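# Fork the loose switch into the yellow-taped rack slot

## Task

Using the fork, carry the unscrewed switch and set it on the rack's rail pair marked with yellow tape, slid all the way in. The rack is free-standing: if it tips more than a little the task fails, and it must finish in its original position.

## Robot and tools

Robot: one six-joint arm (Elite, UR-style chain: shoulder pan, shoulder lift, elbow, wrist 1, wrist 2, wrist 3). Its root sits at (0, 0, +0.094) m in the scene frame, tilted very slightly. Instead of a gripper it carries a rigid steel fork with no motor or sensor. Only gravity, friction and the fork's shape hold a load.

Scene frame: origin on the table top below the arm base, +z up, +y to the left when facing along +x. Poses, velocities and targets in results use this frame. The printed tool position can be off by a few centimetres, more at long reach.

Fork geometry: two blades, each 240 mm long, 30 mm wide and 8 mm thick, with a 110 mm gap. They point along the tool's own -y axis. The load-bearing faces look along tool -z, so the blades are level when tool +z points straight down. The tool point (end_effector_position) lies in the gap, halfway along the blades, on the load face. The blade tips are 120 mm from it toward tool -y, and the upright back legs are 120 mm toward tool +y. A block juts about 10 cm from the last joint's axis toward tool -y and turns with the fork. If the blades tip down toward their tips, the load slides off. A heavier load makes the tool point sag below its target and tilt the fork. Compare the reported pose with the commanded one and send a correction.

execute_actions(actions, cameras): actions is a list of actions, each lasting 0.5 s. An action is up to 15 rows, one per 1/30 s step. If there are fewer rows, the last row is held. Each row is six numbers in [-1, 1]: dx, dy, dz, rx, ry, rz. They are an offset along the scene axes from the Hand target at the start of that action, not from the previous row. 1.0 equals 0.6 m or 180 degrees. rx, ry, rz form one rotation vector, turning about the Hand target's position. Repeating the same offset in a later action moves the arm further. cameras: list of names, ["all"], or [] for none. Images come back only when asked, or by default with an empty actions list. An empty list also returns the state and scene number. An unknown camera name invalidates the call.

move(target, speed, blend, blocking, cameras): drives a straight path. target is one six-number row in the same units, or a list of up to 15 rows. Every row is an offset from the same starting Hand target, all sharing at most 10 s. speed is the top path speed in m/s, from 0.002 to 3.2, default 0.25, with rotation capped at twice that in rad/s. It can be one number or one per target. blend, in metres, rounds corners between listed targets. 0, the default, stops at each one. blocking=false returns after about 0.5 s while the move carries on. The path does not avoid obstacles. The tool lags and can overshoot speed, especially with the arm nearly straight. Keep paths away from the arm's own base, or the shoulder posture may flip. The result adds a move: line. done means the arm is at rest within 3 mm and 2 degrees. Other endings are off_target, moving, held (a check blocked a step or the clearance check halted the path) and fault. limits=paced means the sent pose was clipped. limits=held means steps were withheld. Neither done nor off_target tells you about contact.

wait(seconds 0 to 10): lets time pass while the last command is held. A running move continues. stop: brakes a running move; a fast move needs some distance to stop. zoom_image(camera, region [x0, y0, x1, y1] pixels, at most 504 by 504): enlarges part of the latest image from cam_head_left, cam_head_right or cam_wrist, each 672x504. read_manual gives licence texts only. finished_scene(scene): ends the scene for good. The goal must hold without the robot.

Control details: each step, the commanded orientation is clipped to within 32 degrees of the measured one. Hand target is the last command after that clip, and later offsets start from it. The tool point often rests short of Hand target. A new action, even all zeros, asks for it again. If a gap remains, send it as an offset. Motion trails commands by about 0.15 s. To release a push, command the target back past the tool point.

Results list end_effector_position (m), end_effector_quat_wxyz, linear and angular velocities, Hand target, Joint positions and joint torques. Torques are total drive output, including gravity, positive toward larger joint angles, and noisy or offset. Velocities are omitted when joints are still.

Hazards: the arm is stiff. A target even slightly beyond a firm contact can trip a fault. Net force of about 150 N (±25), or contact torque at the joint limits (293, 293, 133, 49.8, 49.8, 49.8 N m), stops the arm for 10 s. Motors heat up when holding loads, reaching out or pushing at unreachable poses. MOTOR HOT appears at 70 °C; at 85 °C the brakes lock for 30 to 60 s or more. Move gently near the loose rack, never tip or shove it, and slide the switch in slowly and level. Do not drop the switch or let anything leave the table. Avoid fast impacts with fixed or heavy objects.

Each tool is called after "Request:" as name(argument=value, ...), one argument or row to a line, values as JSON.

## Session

Request:
execute_actions(
  actions=[],
)

Request:
zoom_image(
  camera="cam_head_left",
  region=[270, 70, 480, 280],
)

Request:
zoom_image(
  camera="cam_head_right",
  region=[270, 70, 480, 280],
)

Scene clock: 0.00 s.
end_effector_position=(+0.3721, -0.1179, +0.2683) end_effector_quat_wxyz=(-0.171, +0.978, -0.115, +0.012)
Joint positions: [1.982 -1.736 2.436 -1.964 -1.402 0.575]
Joint velocities: within noise
Joint torques (N m): no reading
Hand target: +0.3721, -0.1179, +0.2683; -0.171, +0.978, -0.115, +0.012
camera_calibration:
cam_wrist: T_world_to_cam=[[0.971635, -0.232132, -0.0451733, -0.367249], [-0.231942, -0.972683, 0.00947392, -0.159603], [-0.0461385, 0.00127239, -0.998934, 0.379723], [0, 0, 0, 1]] pos_world=[0.337333, -0.240977, 0.364241]

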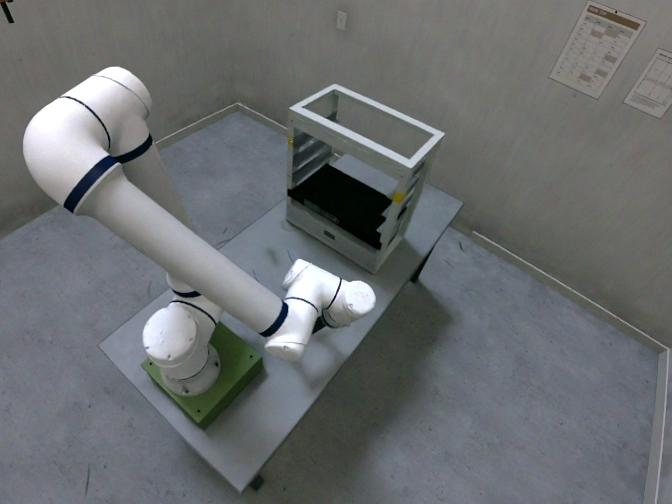

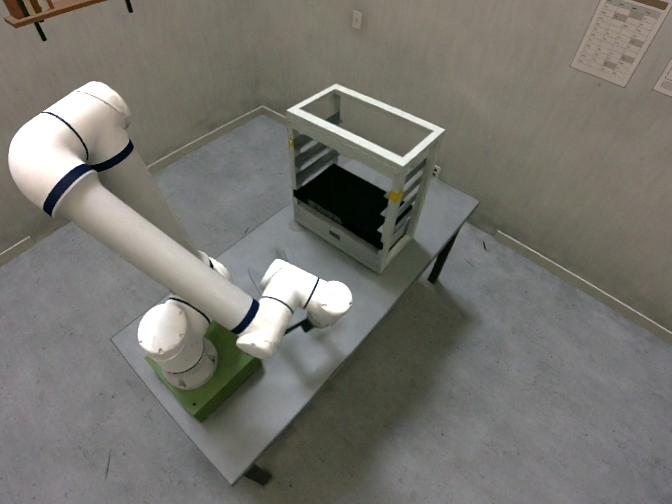

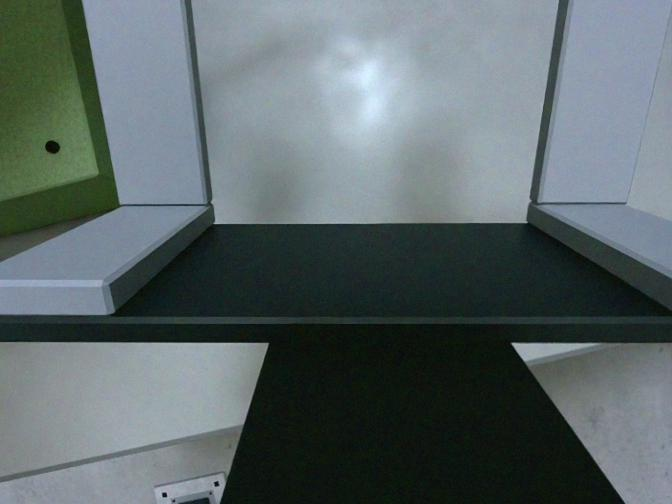

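Scaled by 2.400.

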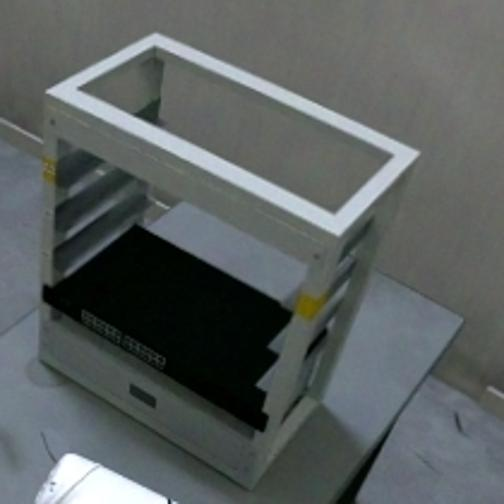

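Scaled by 2.400.

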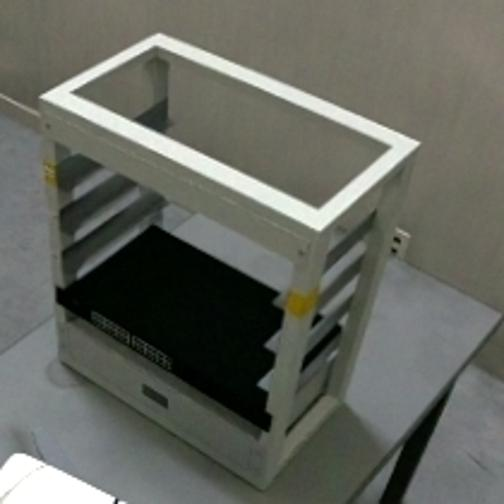

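Request:
move(
  target=[0.305, 0.71, 0.4367, -0.1286, -0.3273, -0.004],
  speed=0.4,
  cameras=["cam_wrist"],
)

Request:
zoom_image(
  camera="cam_wrist",
  region=[195, 30, 395, 225],
)

Request:
zoom_image(
  camera="cam_wrist",
  region=[360, 30, 560, 225],
)

Scene clock: 19.77 s.
end_effector_position=(+0.5551, +0.3081, +0.5303) end_effector_quat_wxyz=(-0.014, +0.859, -0.018, +0.511)
Joint positions: [3.106 -2.022 2.537 -3.144 -1.49 1.582]
Joint torques (N m): [8.99 3.78 -95.03 -12.2 -1.05 4.7]
Hand target: +0.5551, +0.3081, +0.5303; -0.014, +0.859, -0.018, +0.511
Off the commanded pose: 0.000 m, 0 deg.
move: done
camera_calibration:
cam_wrist: T_world_to_cam=[[0.499708, -0.0578322, 0.864261, -0.708386], [-0.321136, -0.939032, 0.122842, 0.273751], [0.804465, -0.338931, -0.487814, 0.0109898], [0, 0, 0, 1]] pos_world=[0.433056, 0.219818, 0.583964]
Images, in order (width x height): cam_wrist 672x504.

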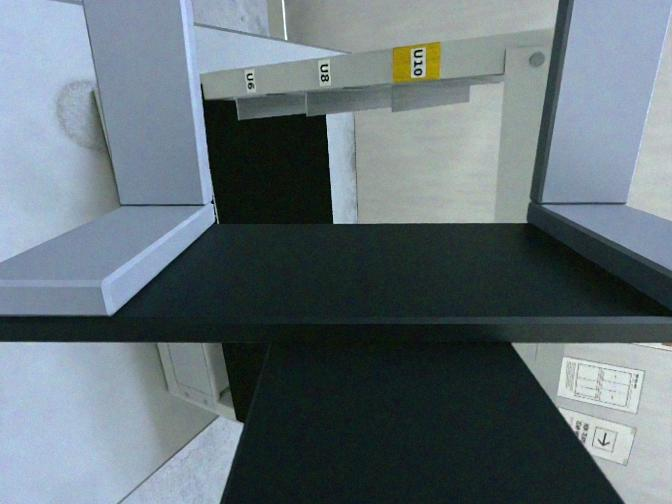

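Scaled by 2.520.

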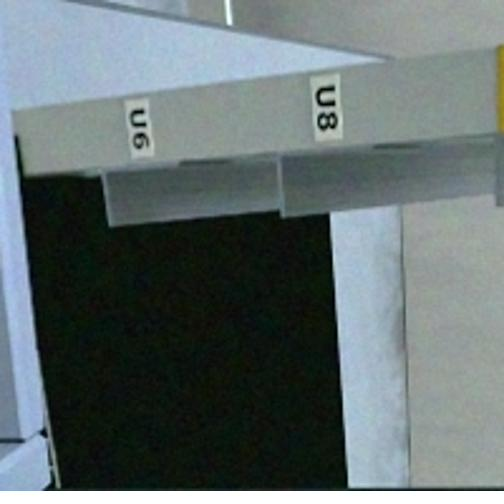

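Scaled by 2.520.

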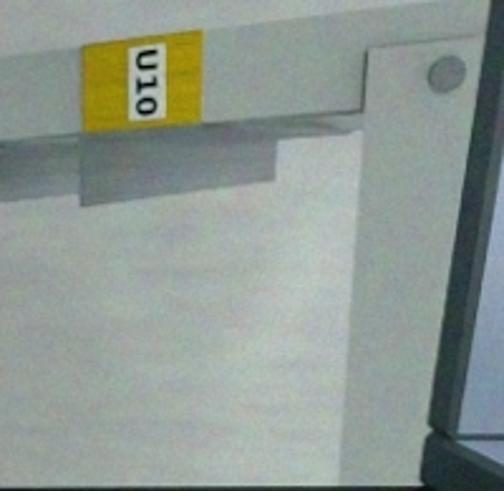

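Request:
move(
  target=[0, -0.725, 0, 0, 0, 0],
  speed=0.5,
  cameras=["cam_wrist"],
)

Request:
zoom_image(
  camera="cam_wrist",
  region=[195, 30, 395, 225],
)

Request:
zoom_image(
  camera="cam_wrist",
  region=[360, 30, 560, 225],
)

Scene clock: 30.37 s.
end_effector_position=(+0.5551, -0.1268, +0.5303) end_effector_quat_wxyz=(-0.014, +0.859, -0.018, +0.511)
Joint positions: [1.989 -1.969 2.437 -2.602 -0.616 0.715]
Joint torques (N m): [-21.66 -2.7 -92.25 -4.07 7.16 -0.8]
Hand target: +0.5551, -0.1269, +0.5303; -0.014, +0.859, -0.018, +0.511
Off the commanded pose: 0.000 m, 0 deg.
move: done
camera_calibration:
cam_wrist: T_world_to_cam=[[0.499642, -0.0578797, 0.864296, -0.73354], [-0.321432, -0.938918, 0.12294, -0.134539], [0.804387, -0.339239, -0.487727, -0.136494], [0, 0, 0, 1]] pos_world=[0.433056, -0.215082, 0.583964]
Images, in order (width x height): cam_wrist 672x504.

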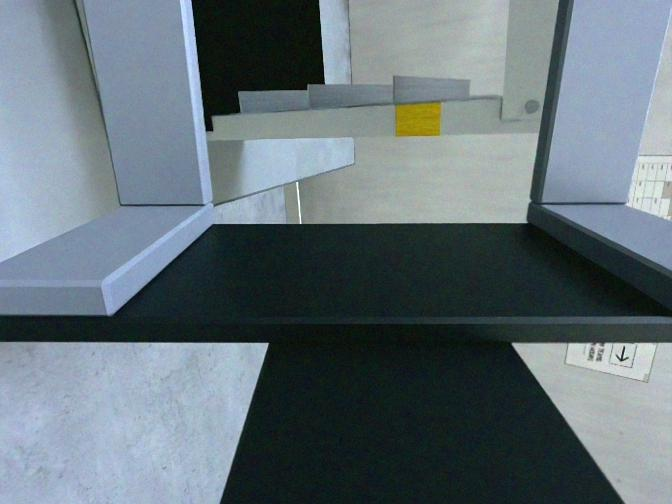

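Scaled by 2.520.

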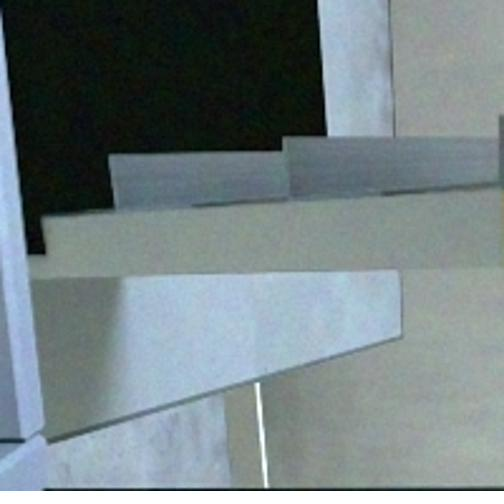

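Scaled by 2.520.

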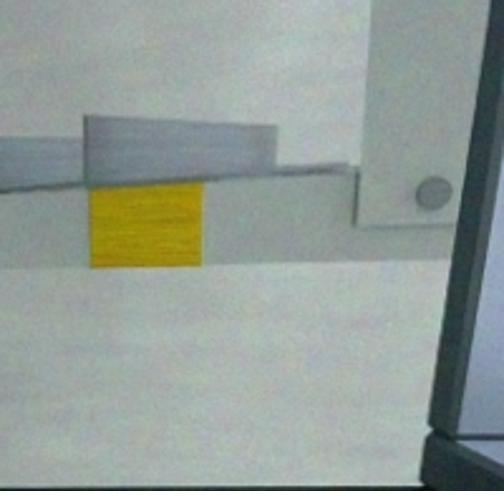

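Request:
move(
  target=[
    [0.008, 0.221, -0.184, 0.2544, 0.2732, -0.4305],
    [0.0998, 0.221, -0.6255, 0.2544, 0.2732, -0.4305],
  ],
  speed=[0.5, 0.35],
  blend=[0.04, 0],
  cameras=["all"],
)

Request:
zoom_image(
  camera="cam_head_left",
  region=[270, 140, 420, 280],
)

Request:
zoom_image(
  camera="cam_head_right",
  region=[270, 140, 420, 280],
)

Scene clock: 58.27 s.
end_effector_position=(+0.6149, +0.0057, +0.1551) end_effector_quat_wxyz=(+0.000, +0.713, -0.701, +0.000)
Joint positions: [2.803 -1.615 2.537 -2.479 -1.57 2.739]
Joint torques (N m): [9.59 -23.9 -46.93 -10.1 -1.68 3.62]
Hand target: +0.6150, +0.0057, +0.1550; +0.000, +0.713, -0.701, +0.000
Off the commanded pose: 0.000 m, 0 deg.
move: done
camera_calibration:
cam_wrist: T_world_to_cam=[[0.00431746, -0.99965, -0.0261015, 0.0166385], [-0.938123, -0.0130874, 0.346054, 0.394644], [-0.346275, 0.0229923, -0.937851, 0.452637], [0, 0, 0, 1]] pos_world=[0.52689, 0.0113903, 0.288372]

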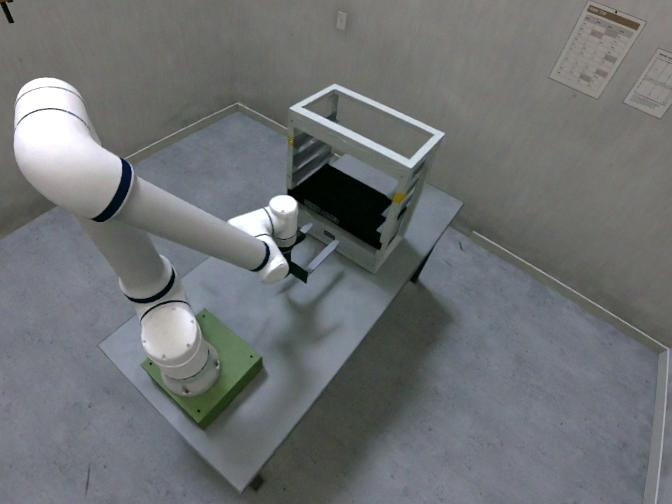

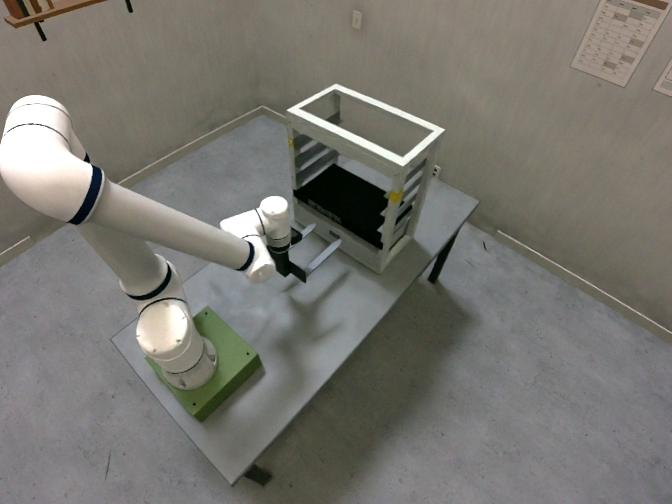

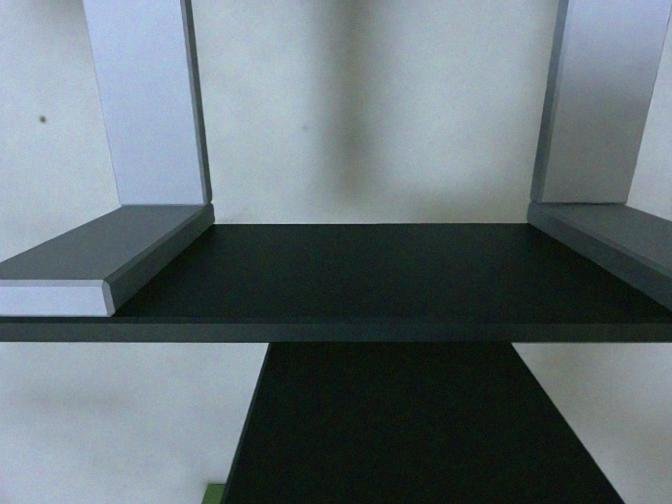

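Scaled by 3.360.

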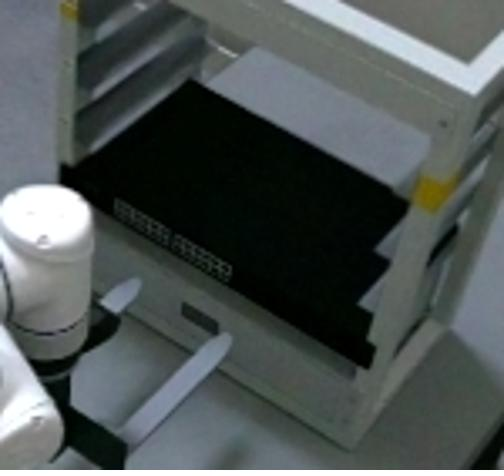

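Scaled by 3.360.

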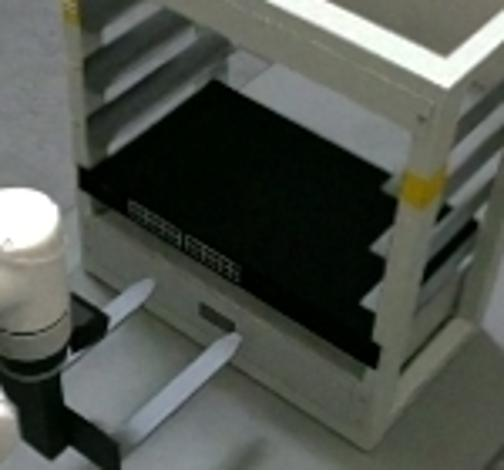

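Request:
zoom_image(
  camera="cam_head_right",
  region=[340, 205, 400, 275],
)

Request:
zoom_image(
  camera="cam_head_left",
  region=[285, 180, 345, 250],
)

Request:
zoom_image(
  camera="cam_head_right",
  region=[290, 180, 350, 250],
)

Scaled by 7.200.

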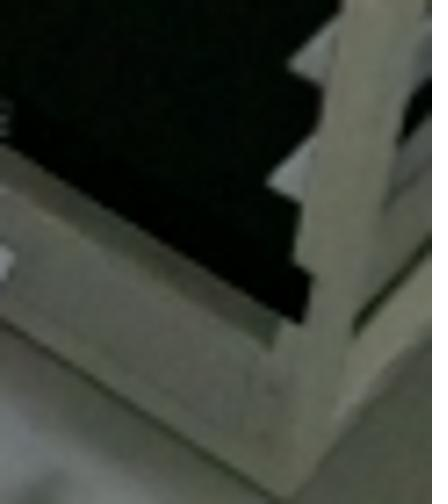

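Scaled by 7.200.

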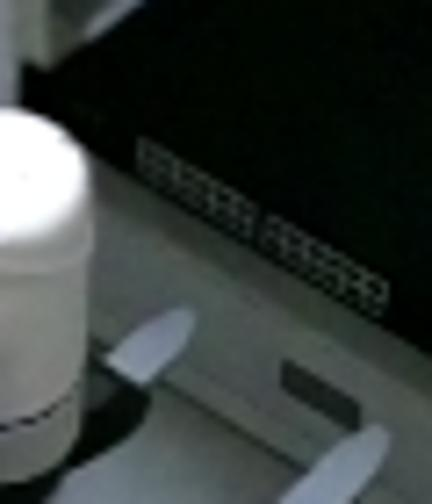

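Scaled by 7.200.

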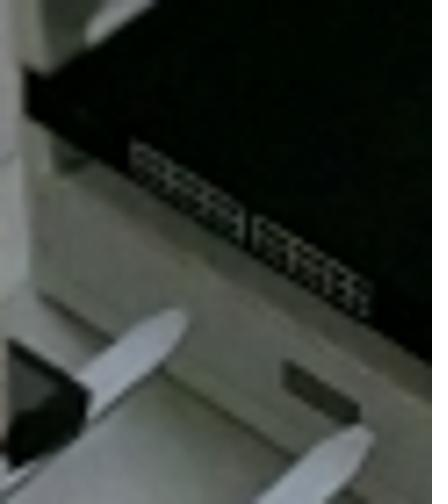

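Request:
move(
  target=[0.0667, 0.0011, 0, 0, 0, 0],
  speed=0.2,
  cameras=["all"],
)

Request:
zoom_image(
  camera="cam_head_left",
  region=[290, 190, 370, 270],
)

Request:
zoom_image(
  camera="cam_head_right",
  region=[290, 190, 370, 270],
)

Scene clock: 75.20 s.
end_effector_position=(+0.6548, +0.0064, +0.1550) end_effector_quat_wxyz=(+0.000, +0.713, -0.701, +0.000)
Joint positions: [2.836 -1.544 2.469 -2.482 -1.569 2.772]
Joint torques (N m): [9.21 -31.33 -70.54 -10.18 0.15 3.55]
Hand target: +0.6550, +0.0064, +0.1550; +0.000, +0.713, -0.701, +0.000
Off the commanded pose: 0.000 m, 0 deg.
move: done
camera_calibration:
cam_wrist: T_world_to_cam=[[0.0042854, -0.999648, -0.0261952, 0.017111], [-0.938156, -0.0130876, 0.345965, 0.432128], [-0.346186, 0.0230926, -0.937882, 0.466396], [0, 0, 0, 1]] pos_world=[0.56679, 0.0119902, 0.288372]

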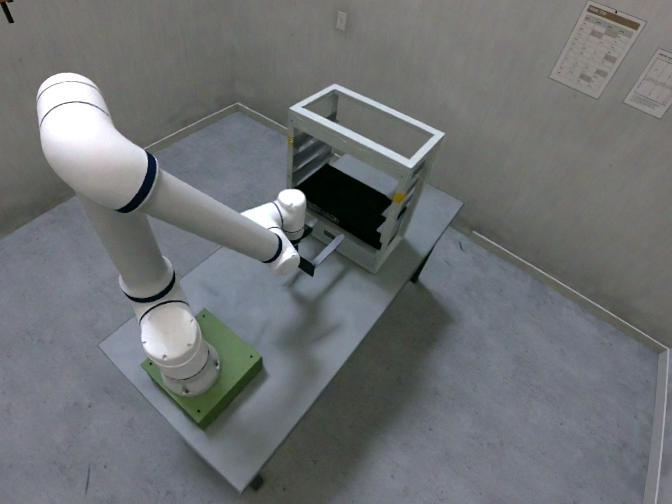

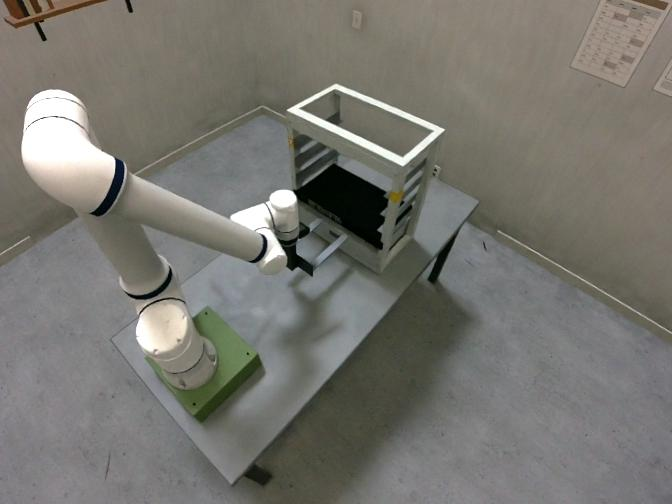

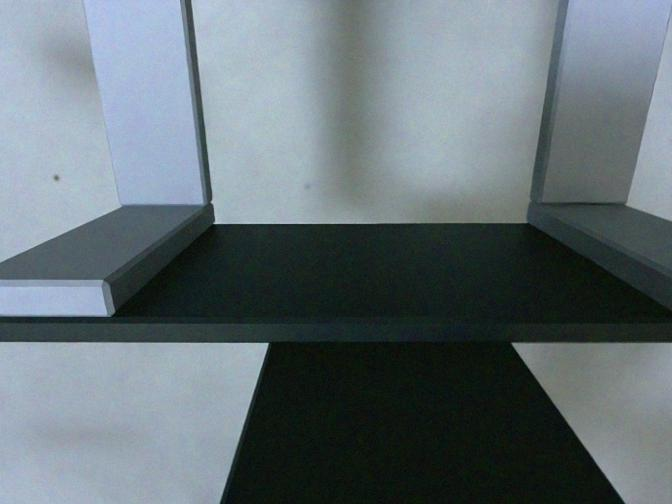

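Scaled by 6.300.

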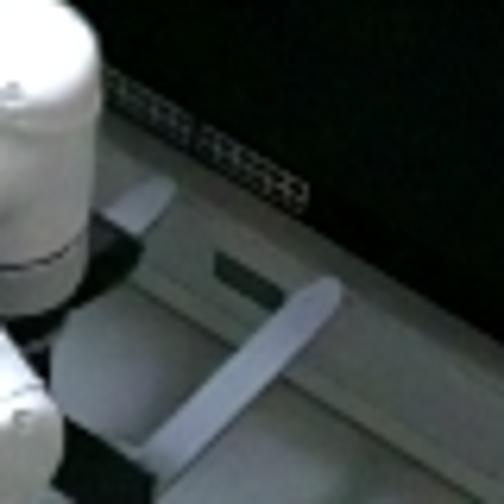

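Scaled by 6.300.

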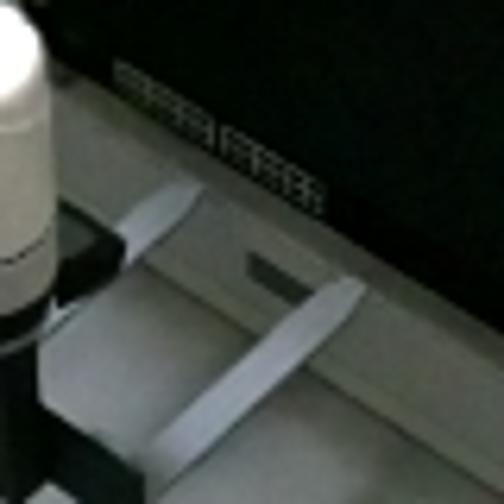

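Request:
zoom_image(
  camera="cam_head_right",
  region=[325, 215, 365, 255],
)

Request:
zoom_image(
  camera="cam_head_left",
  region=[320, 210, 360, 250],
)

Scaled by 12.600.

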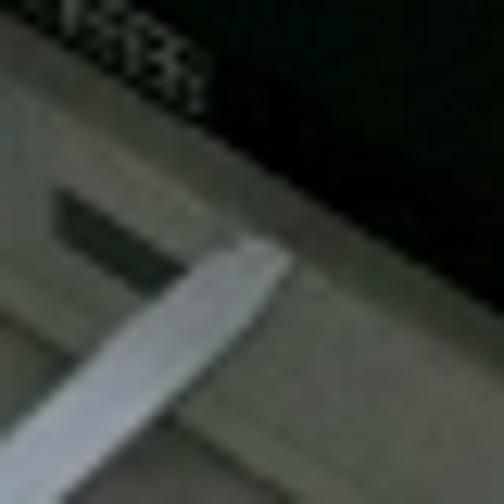

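Scaled by 12.600.

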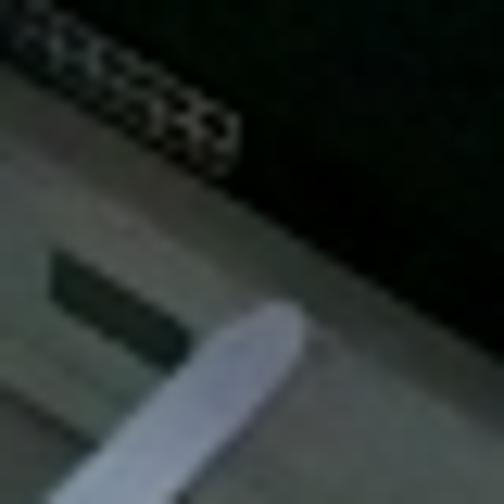

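Request:
move(
  target=[
    [0, 0, 0.005, 0, 0, 0],
    [0.2917, 0.005, 0.005, 0, 0, 0],
  ],
  speed=[0.05, 0.1],
  blend=[0.001, 0],
  cameras=["all"],
)

Request:
zoom_image(
  camera="cam_wrist",
  region=[0, 0, 330, 120],
)

Request:
zoom_image(
  camera="cam_wrist",
  region=[330, 0, 672, 120],
)

Request:
zoom_image(
  camera="cam_head_right",
  region=[290, 170, 400, 270],
)

Scene clock: 93.03 s.
end_effector_position=(+0.8299, +0.0094, +0.1580) end_effector_quat_wxyz=(+0.000, +0.713, -0.701, +0.000)
Joint positions: [2.933 -1.291 2.147 -2.414 -1.568 2.869]
Joint torques (N m): [9.71 -61.99 -74.68 -5.43 -0.34 3.51]
Hand target: +0.8300, +0.0094, +0.1580; +0.000, +0.713, -0.701, +0.000
Off the commanded pose: 0.000 m, 0 deg.
move: done
camera_calibration:
cam_wrist: T_world_to_cam=[[0.0042854, -0.999648, -0.0261952, 0.019436], [-0.938156, -0.0130876, 0.345965, 0.595341], [-0.346186, 0.0230926, -0.937882, 0.529629], [0, 0, 0, 1]] pos_world=[0.74179, 0.0149902, 0.291272]

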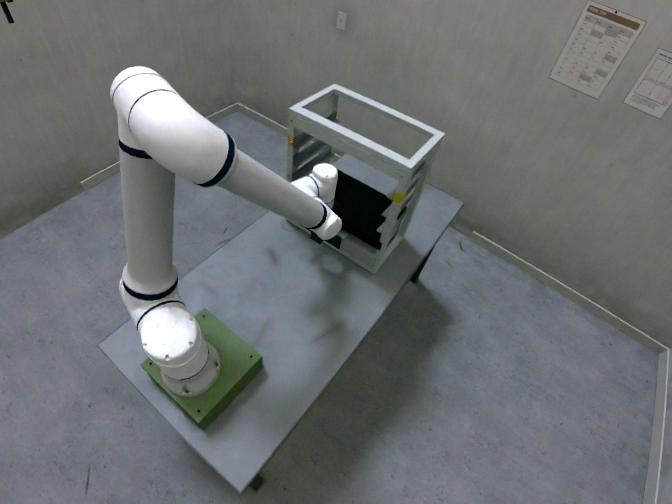

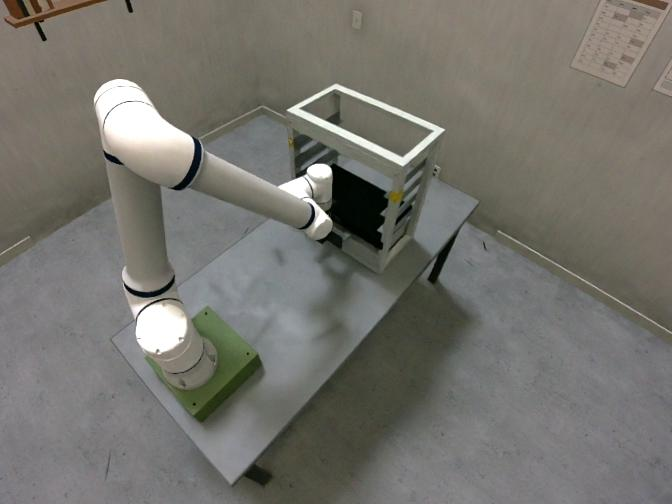

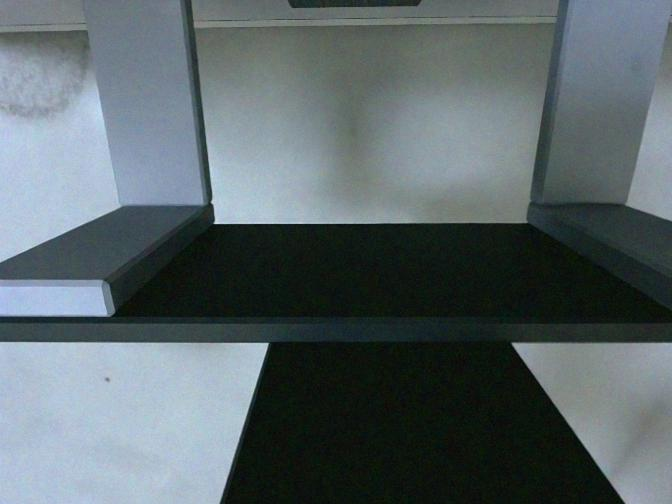

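Scaled by 1.527.

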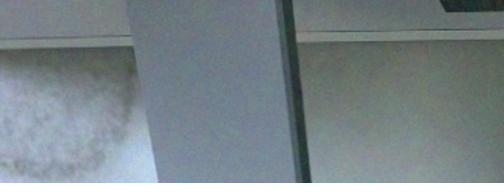

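Scaled by 1.474.

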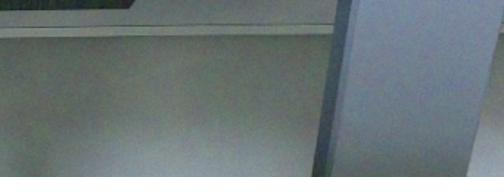

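Scaled by 4.582.

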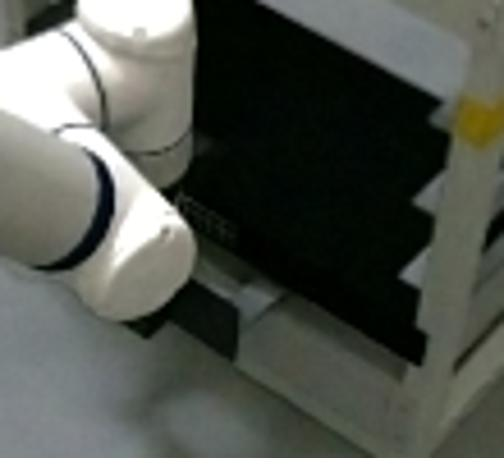

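Request:
zoom_image(
  camera="cam_wrist",
  region=[0, 0, 100, 60],
)

Request:
zoom_image(
  camera="cam_wrist",
  region=[190, 0, 290, 60],
)

Request:
zoom_image(
  camera="cam_wrist",
  region=[470, 0, 570, 60],
)

Request:
zoom_image(
  camera="cam_wrist",
  region=[602, 0, 672, 60],
)

Scaled by 5.040.

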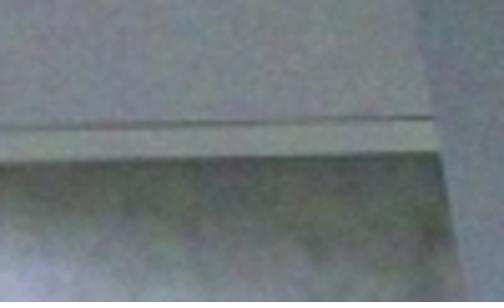

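Scaled by 5.040.

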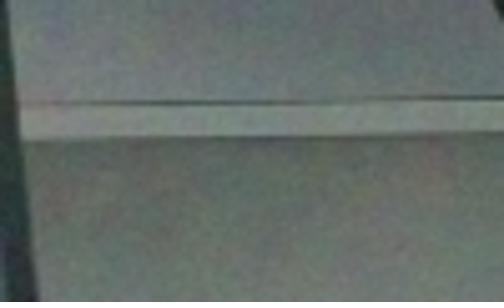

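Scaled by 5.040.

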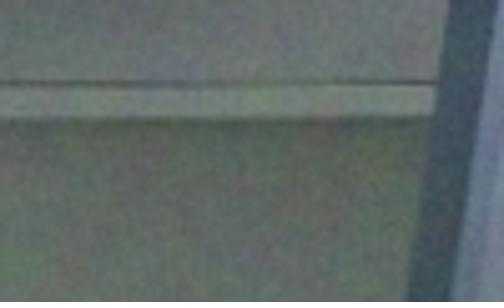

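Scaled by 7.200.

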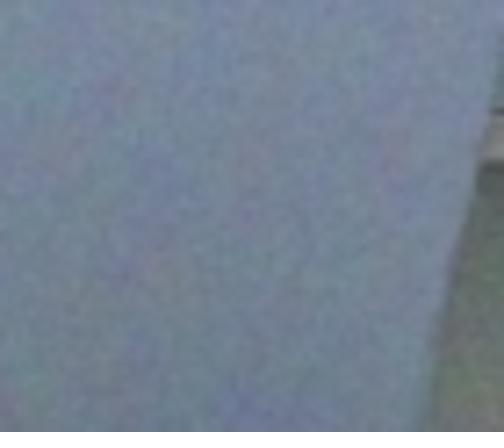

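Request:
zoom_image(
  camera="cam_wrist",
  region=[190, 200, 240, 240],
)

Request:
zoom_image(
  camera="cam_wrist",
  region=[500, 200, 550, 240],
)

Scaled by 10.080.

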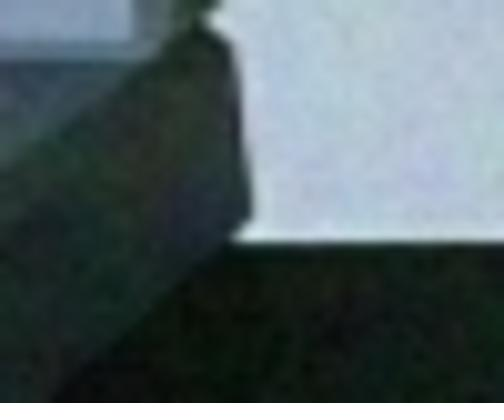

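Scaled by 10.080.

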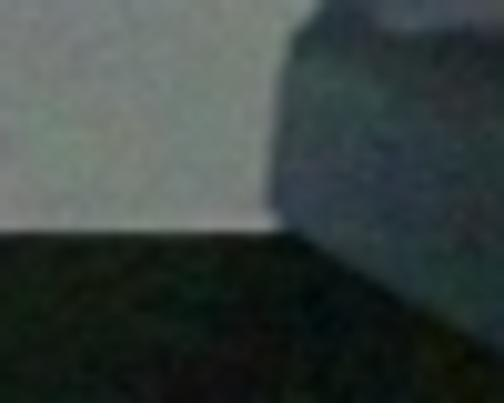

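Request:
move(
  target=[0, 0, 0.0133, 0, 0, 0.0031],
  speed=0.05,
)

Request:
move(
  target=[0, 0, 0.005, 0, 0, 0],
  speed=0.02,
)

Request:
move(
  target=[0, 0, 0.005, 0, 0, 0],
  speed=0.02,
)

Request:
move(
  target=[0, 0, 0.005, 0, 0, 0],
  speed=0.02,
)

Scene clock: 121.83 s.
end_effector_position=(+0.8300, +0.0094, +0.1658) end_effector_quat_wxyz=(+0.000, +0.717, -0.698, +0.000)
Joint positions: [2.931 -1.302 2.143 -2.398 -1.568 2.857]
Joint torques (N m): [-22.87 -92.33 -76.45 -5.56 -1.19 -2.55]
Hand target: +0.8300, +0.0094, +0.1660; +0.000, +0.717, -0.697, +0.000
Off the commanded pose: 0.000 m, 0 deg.
move: done

Scene clock: 122.53 s.
end_effector_position=(+0.8300, +0.0094, +0.1689) end_effector_quat_wxyz=(+0.000, +0.717, -0.697, +0.000)
Joint positions: [2.93 -1.306 2.141 -2.392 -1.568 2.857]
Joint torques (N m): [-22.22 -91.03 -76.19 -5.58 -1.05 -2.44]
Hand target: +0.8300, +0.0094, +0.1690; +0.000, +0.717, -0.697, +0.000
Off the commanded pose: 0.000 m, 0 deg.
move: done

Scene clock: 123.23 s.
end_effector_position=(+0.8300, +0.0094, +0.1719) end_effector_quat_wxyz=(+0.000, +0.717, -0.697, +0.000)
Joint positions: [2.93 -1.31 2.139 -2.386 -1.568 2.857]
Joint torques (N m): [-22.11 -90.36 -77.11 -5.15 -0.92 -2.37]
Hand target: +0.8300, +0.0094, +0.1720; +0.000, +0.717, -0.697, +0.000
Off the commanded pose: 0.000 m, 0 deg.
move: done

Scene clock: 123.93 s.
end_effector_position=(+0.8300, +0.0094, +0.1748) end_effector_quat_wxyz=(+0.000, +0.717, -0.697, +0.000)
Joint positions: [2.93 -1.314 2.137 -2.38 -1.568 2.857]
Joint torques (N m): [-21.02 -104.56 -96.16 -11.63 -1.14 -1.76]
Hand target: +0.8300, +0.0094, +0.1750; +0.000, +0.717, -0.697, +0.000
Off the commanded pose: 0.000 m, 0 deg.
move: done

Request:
move(
  target=[0, 0, 0.005, 0, 0, 0],
  speed=0.02,
)

Request:
move(
  target=[0, 0, 0.005, 0, 0, 0],
  speed=0.02,
)

Request:
move(
  target=[0, 0, 0.01, 0, 0, 0],
  speed=0.03,
  cameras=["all"],
)

Request:
zoom_image(
  camera="cam_head_right",
  region=[280, 160, 410, 270],
)

Request:
zoom_image(
  camera="cam_head_left",
  region=[280, 160, 410, 270],
)

Scene clock: 128.97 s.
end_effector_position=(+0.8300, +0.0093, +0.1779) end_effector_quat_wxyz=(+0.000, +0.717, -0.697, +0.000)
Joint positions: [2.93 -1.319 2.135 -2.374 -1.568 2.857]
Joint torques (N m): [-21.54 -126.58 -114.9 -19.19 3.5 0.29]
Hand target: +0.8300, +0.0094, +0.1780; +0.000, +0.717, -0.697, +0.000
Off the commanded pose: 0.000 m, 0 deg.
move: done

Scene clock: 129.67 s.
end_effector_position=(+0.8300, +0.0093, +0.1809) end_effector_quat_wxyz=(+0.000, +0.717, -0.697, +0.000)
Joint positions: [2.93 -1.323 2.133 -2.368 -1.568 2.857]
Joint torques (N m): [-22.15 -127.21 -114.87 -19.03 4.11 -1.12]
Hand target: +0.8300, +0.0094, +0.1810; +0.000, +0.717, -0.697, +0.000
Off the commanded pose: 0.000 m, 0 deg.
move: done

Scene clock: 130.43 s.
end_effector_position=(+0.8300, +0.0093, +0.1869) end_effector_quat_wxyz=(+0.000, +0.717, -0.697, +0.000)
Joint positions: [2.93 -1.331 2.129 -2.356 -1.568 2.857]
Joint torques (N m): [-22.52 -125.38 -115 -18.7 3.86 -2.22]
Hand target: +0.8300, +0.0094, +0.1870; +0.000, +0.717, -0.697, +0.000
Off the commanded pose: 0.000 m, 0 deg.
move: done
camera_calibration:
cam_wrist: T_world_to_cam=[[0.0140902, -0.99956, -0.0260854, 0.012094], [-0.937975, -0.0222513, 0.345989, 0.585438], [-0.346417, 0.0195924, -0.937876, 0.557016], [0, 0, 0, 1]] pos_world=[0.741915, 0.0142021, 0.320172]

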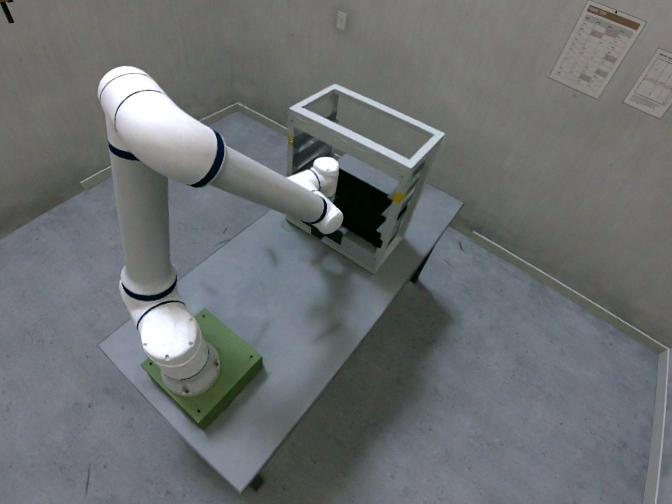

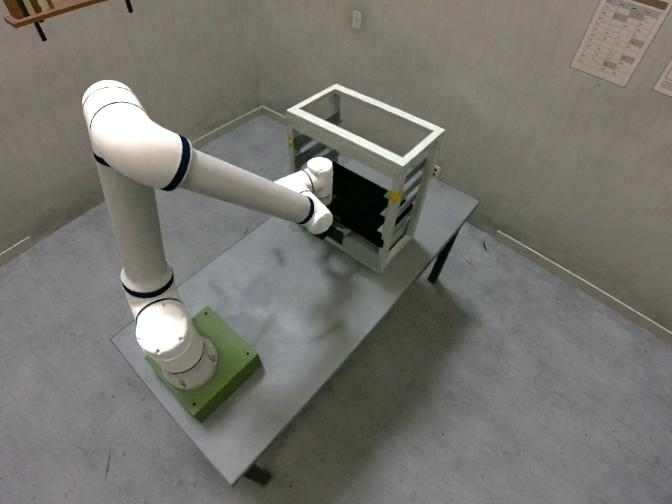

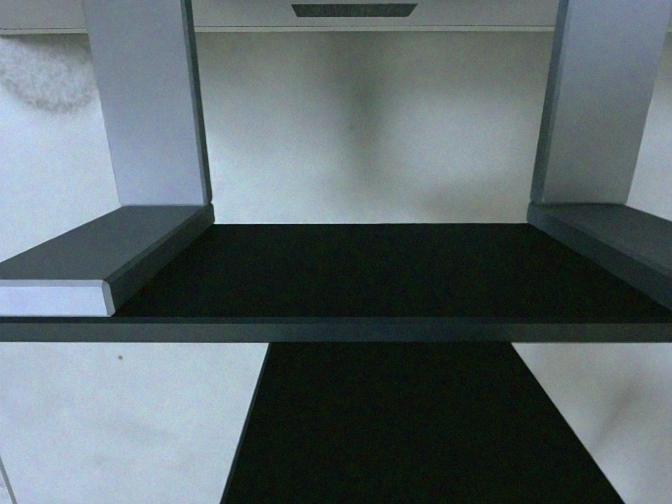

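Scaled by 3.877.

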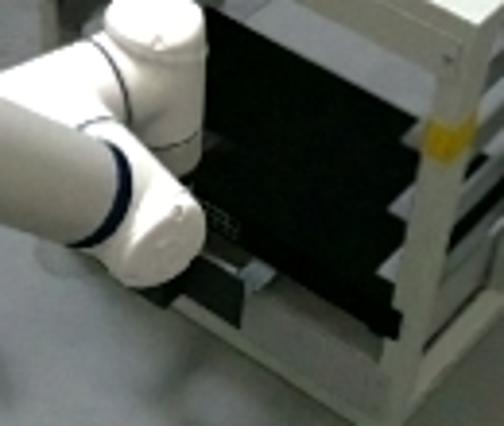

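Scaled by 3.877.

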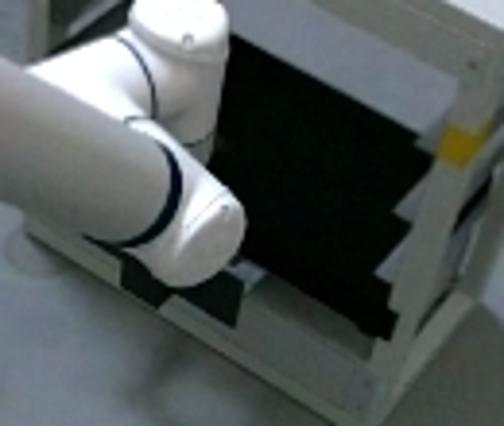

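Request:
move(
  target=[
    [-0.4748, -0.0124, 0, 0, 0, 0],
    [-0.4748, -0.0124, 0.4445, 0, 0, 0],
    [-0.2, -0.0052, 0.4445, 0, 0, 0],
  ],
  speed=[0.12, 0.15, 0.12],
  blend=[0.01, 0.01, 0],
  cameras=["all"],
)

Request:
zoom_image(
  camera="cam_head_right",
  region=[270, 75, 450, 275],
)

Request:
zoom_image(
  camera="cam_head_left",
  region=[270, 75, 450, 275],
)

Scene clock: 145.40 s.
end_effector_position=(+0.7098, +0.0062, +0.4537) end_effector_quat_wxyz=(+0.000, +0.717, -0.697, +0.000)
Joint positions: [2.867 -1.783 2.039 -1.813 -1.569 2.794]
Joint torques (N m): [8.63 -55.3 -144.14 -23.68 0.96 3.66]
Hand target: +0.7100, +0.0062, +0.4537; +0.000, +0.717, -0.697, +0.000
Off the commanded pose: 0.000 m, 0 deg.
move: done
camera_calibration:
cam_wrist: T_world_to_cam=[[0.0140566, -0.999558, -0.0261796, 0.0176246], [-0.937976, -0.0222524, 0.345987, 0.380314], [-0.346416, 0.0196924, -0.937874, 0.765661], [0, 0, 0, 1]] pos_world=[0.621715, 0.011002, 0.586972]

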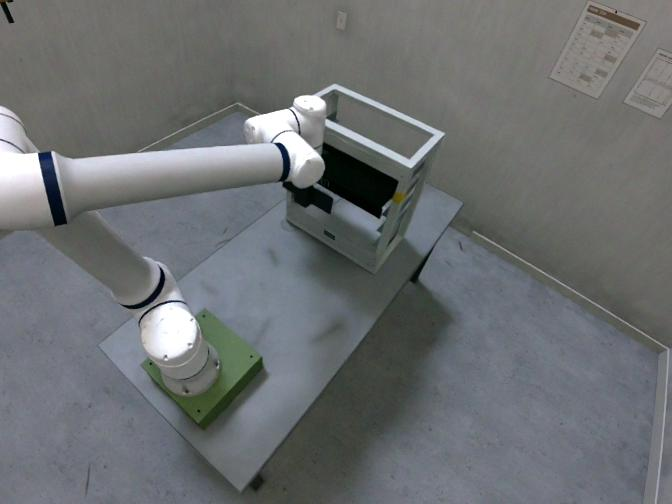

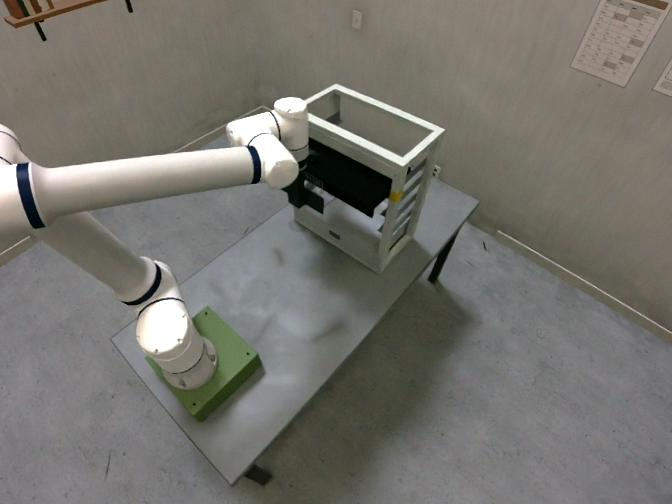

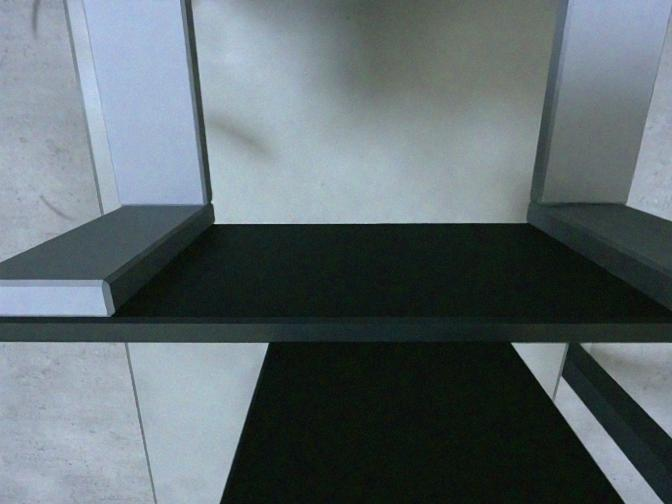

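Scaled by 2.520.

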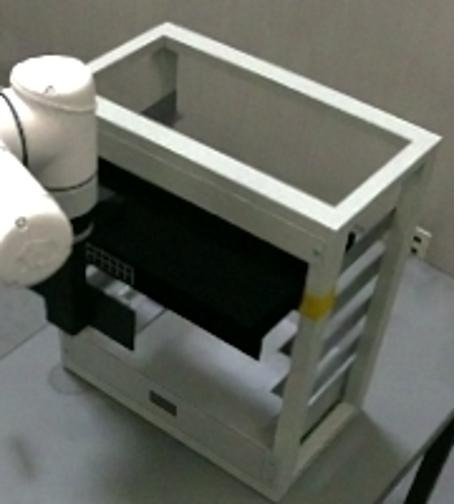

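Scaled by 2.520.

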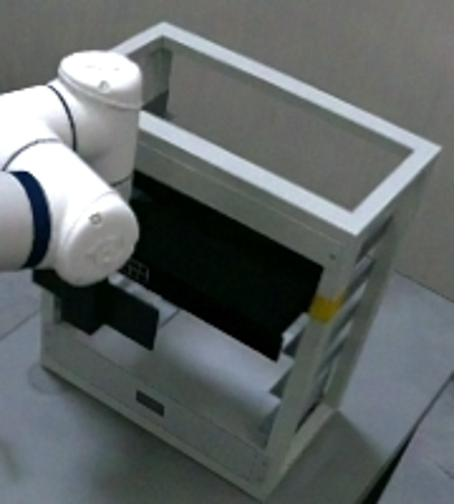

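Request:
move(
  target=[0.1967, 0.0052, 0, 0, 0, 0],
  speed=0.08,
  cameras=["all"],
)

Request:
zoom_image(
  camera="cam_head_right",
  region=[370, 160, 430, 220],
)

Request:
zoom_image(
  camera="cam_head_left",
  region=[270, 75, 450, 275],
)

Scene clock: 150.77 s.
end_effector_position=(+0.8279, +0.0094, +0.4537) end_effector_quat_wxyz=(+0.000, +0.717, -0.697, +0.000)
Joint positions: [2.928 -1.575 1.858 -1.841 -1.568 2.855]
Joint torques (N m): [9.26 -82.63 -143.63 -21.07 2.13 3.56]
Hand target: +0.8281, +0.0094, +0.4537; +0.000, +0.717, -0.697, +0.000
Off the commanded pose: 0.000 m, 0 deg.
move: done
camera_calibration:
cam_wrist: T_world_to_cam=[[0.0140598, -0.999558, -0.0261787, 0.0191616], [-0.938008, -0.0222532, 0.345898, 0.491142], [-0.346328, 0.0196926, -0.937907, 0.806429], [0, 0, 0, 1]] pos_world=[0.739715, 0.014202, 0.586972]

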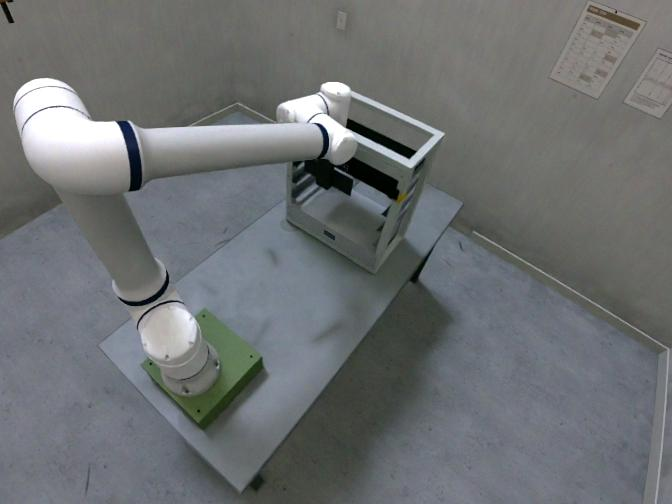

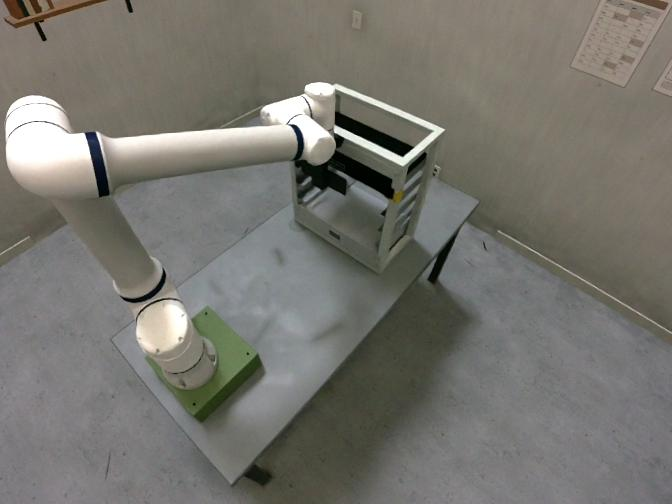

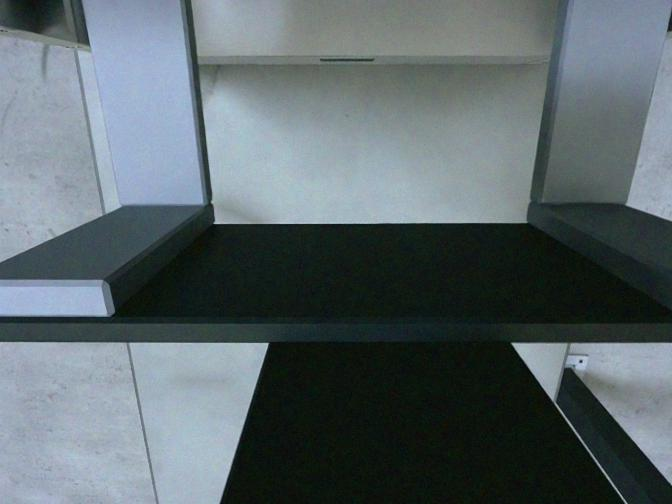

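Scaled by 8.400.

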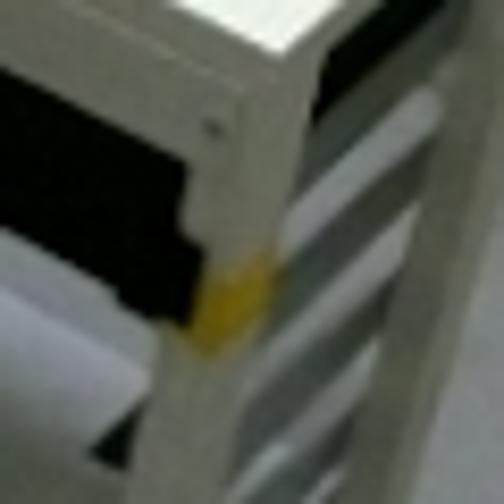

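Scaled by 2.520.

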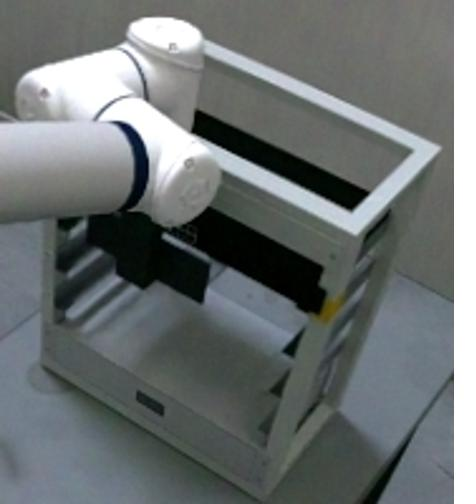

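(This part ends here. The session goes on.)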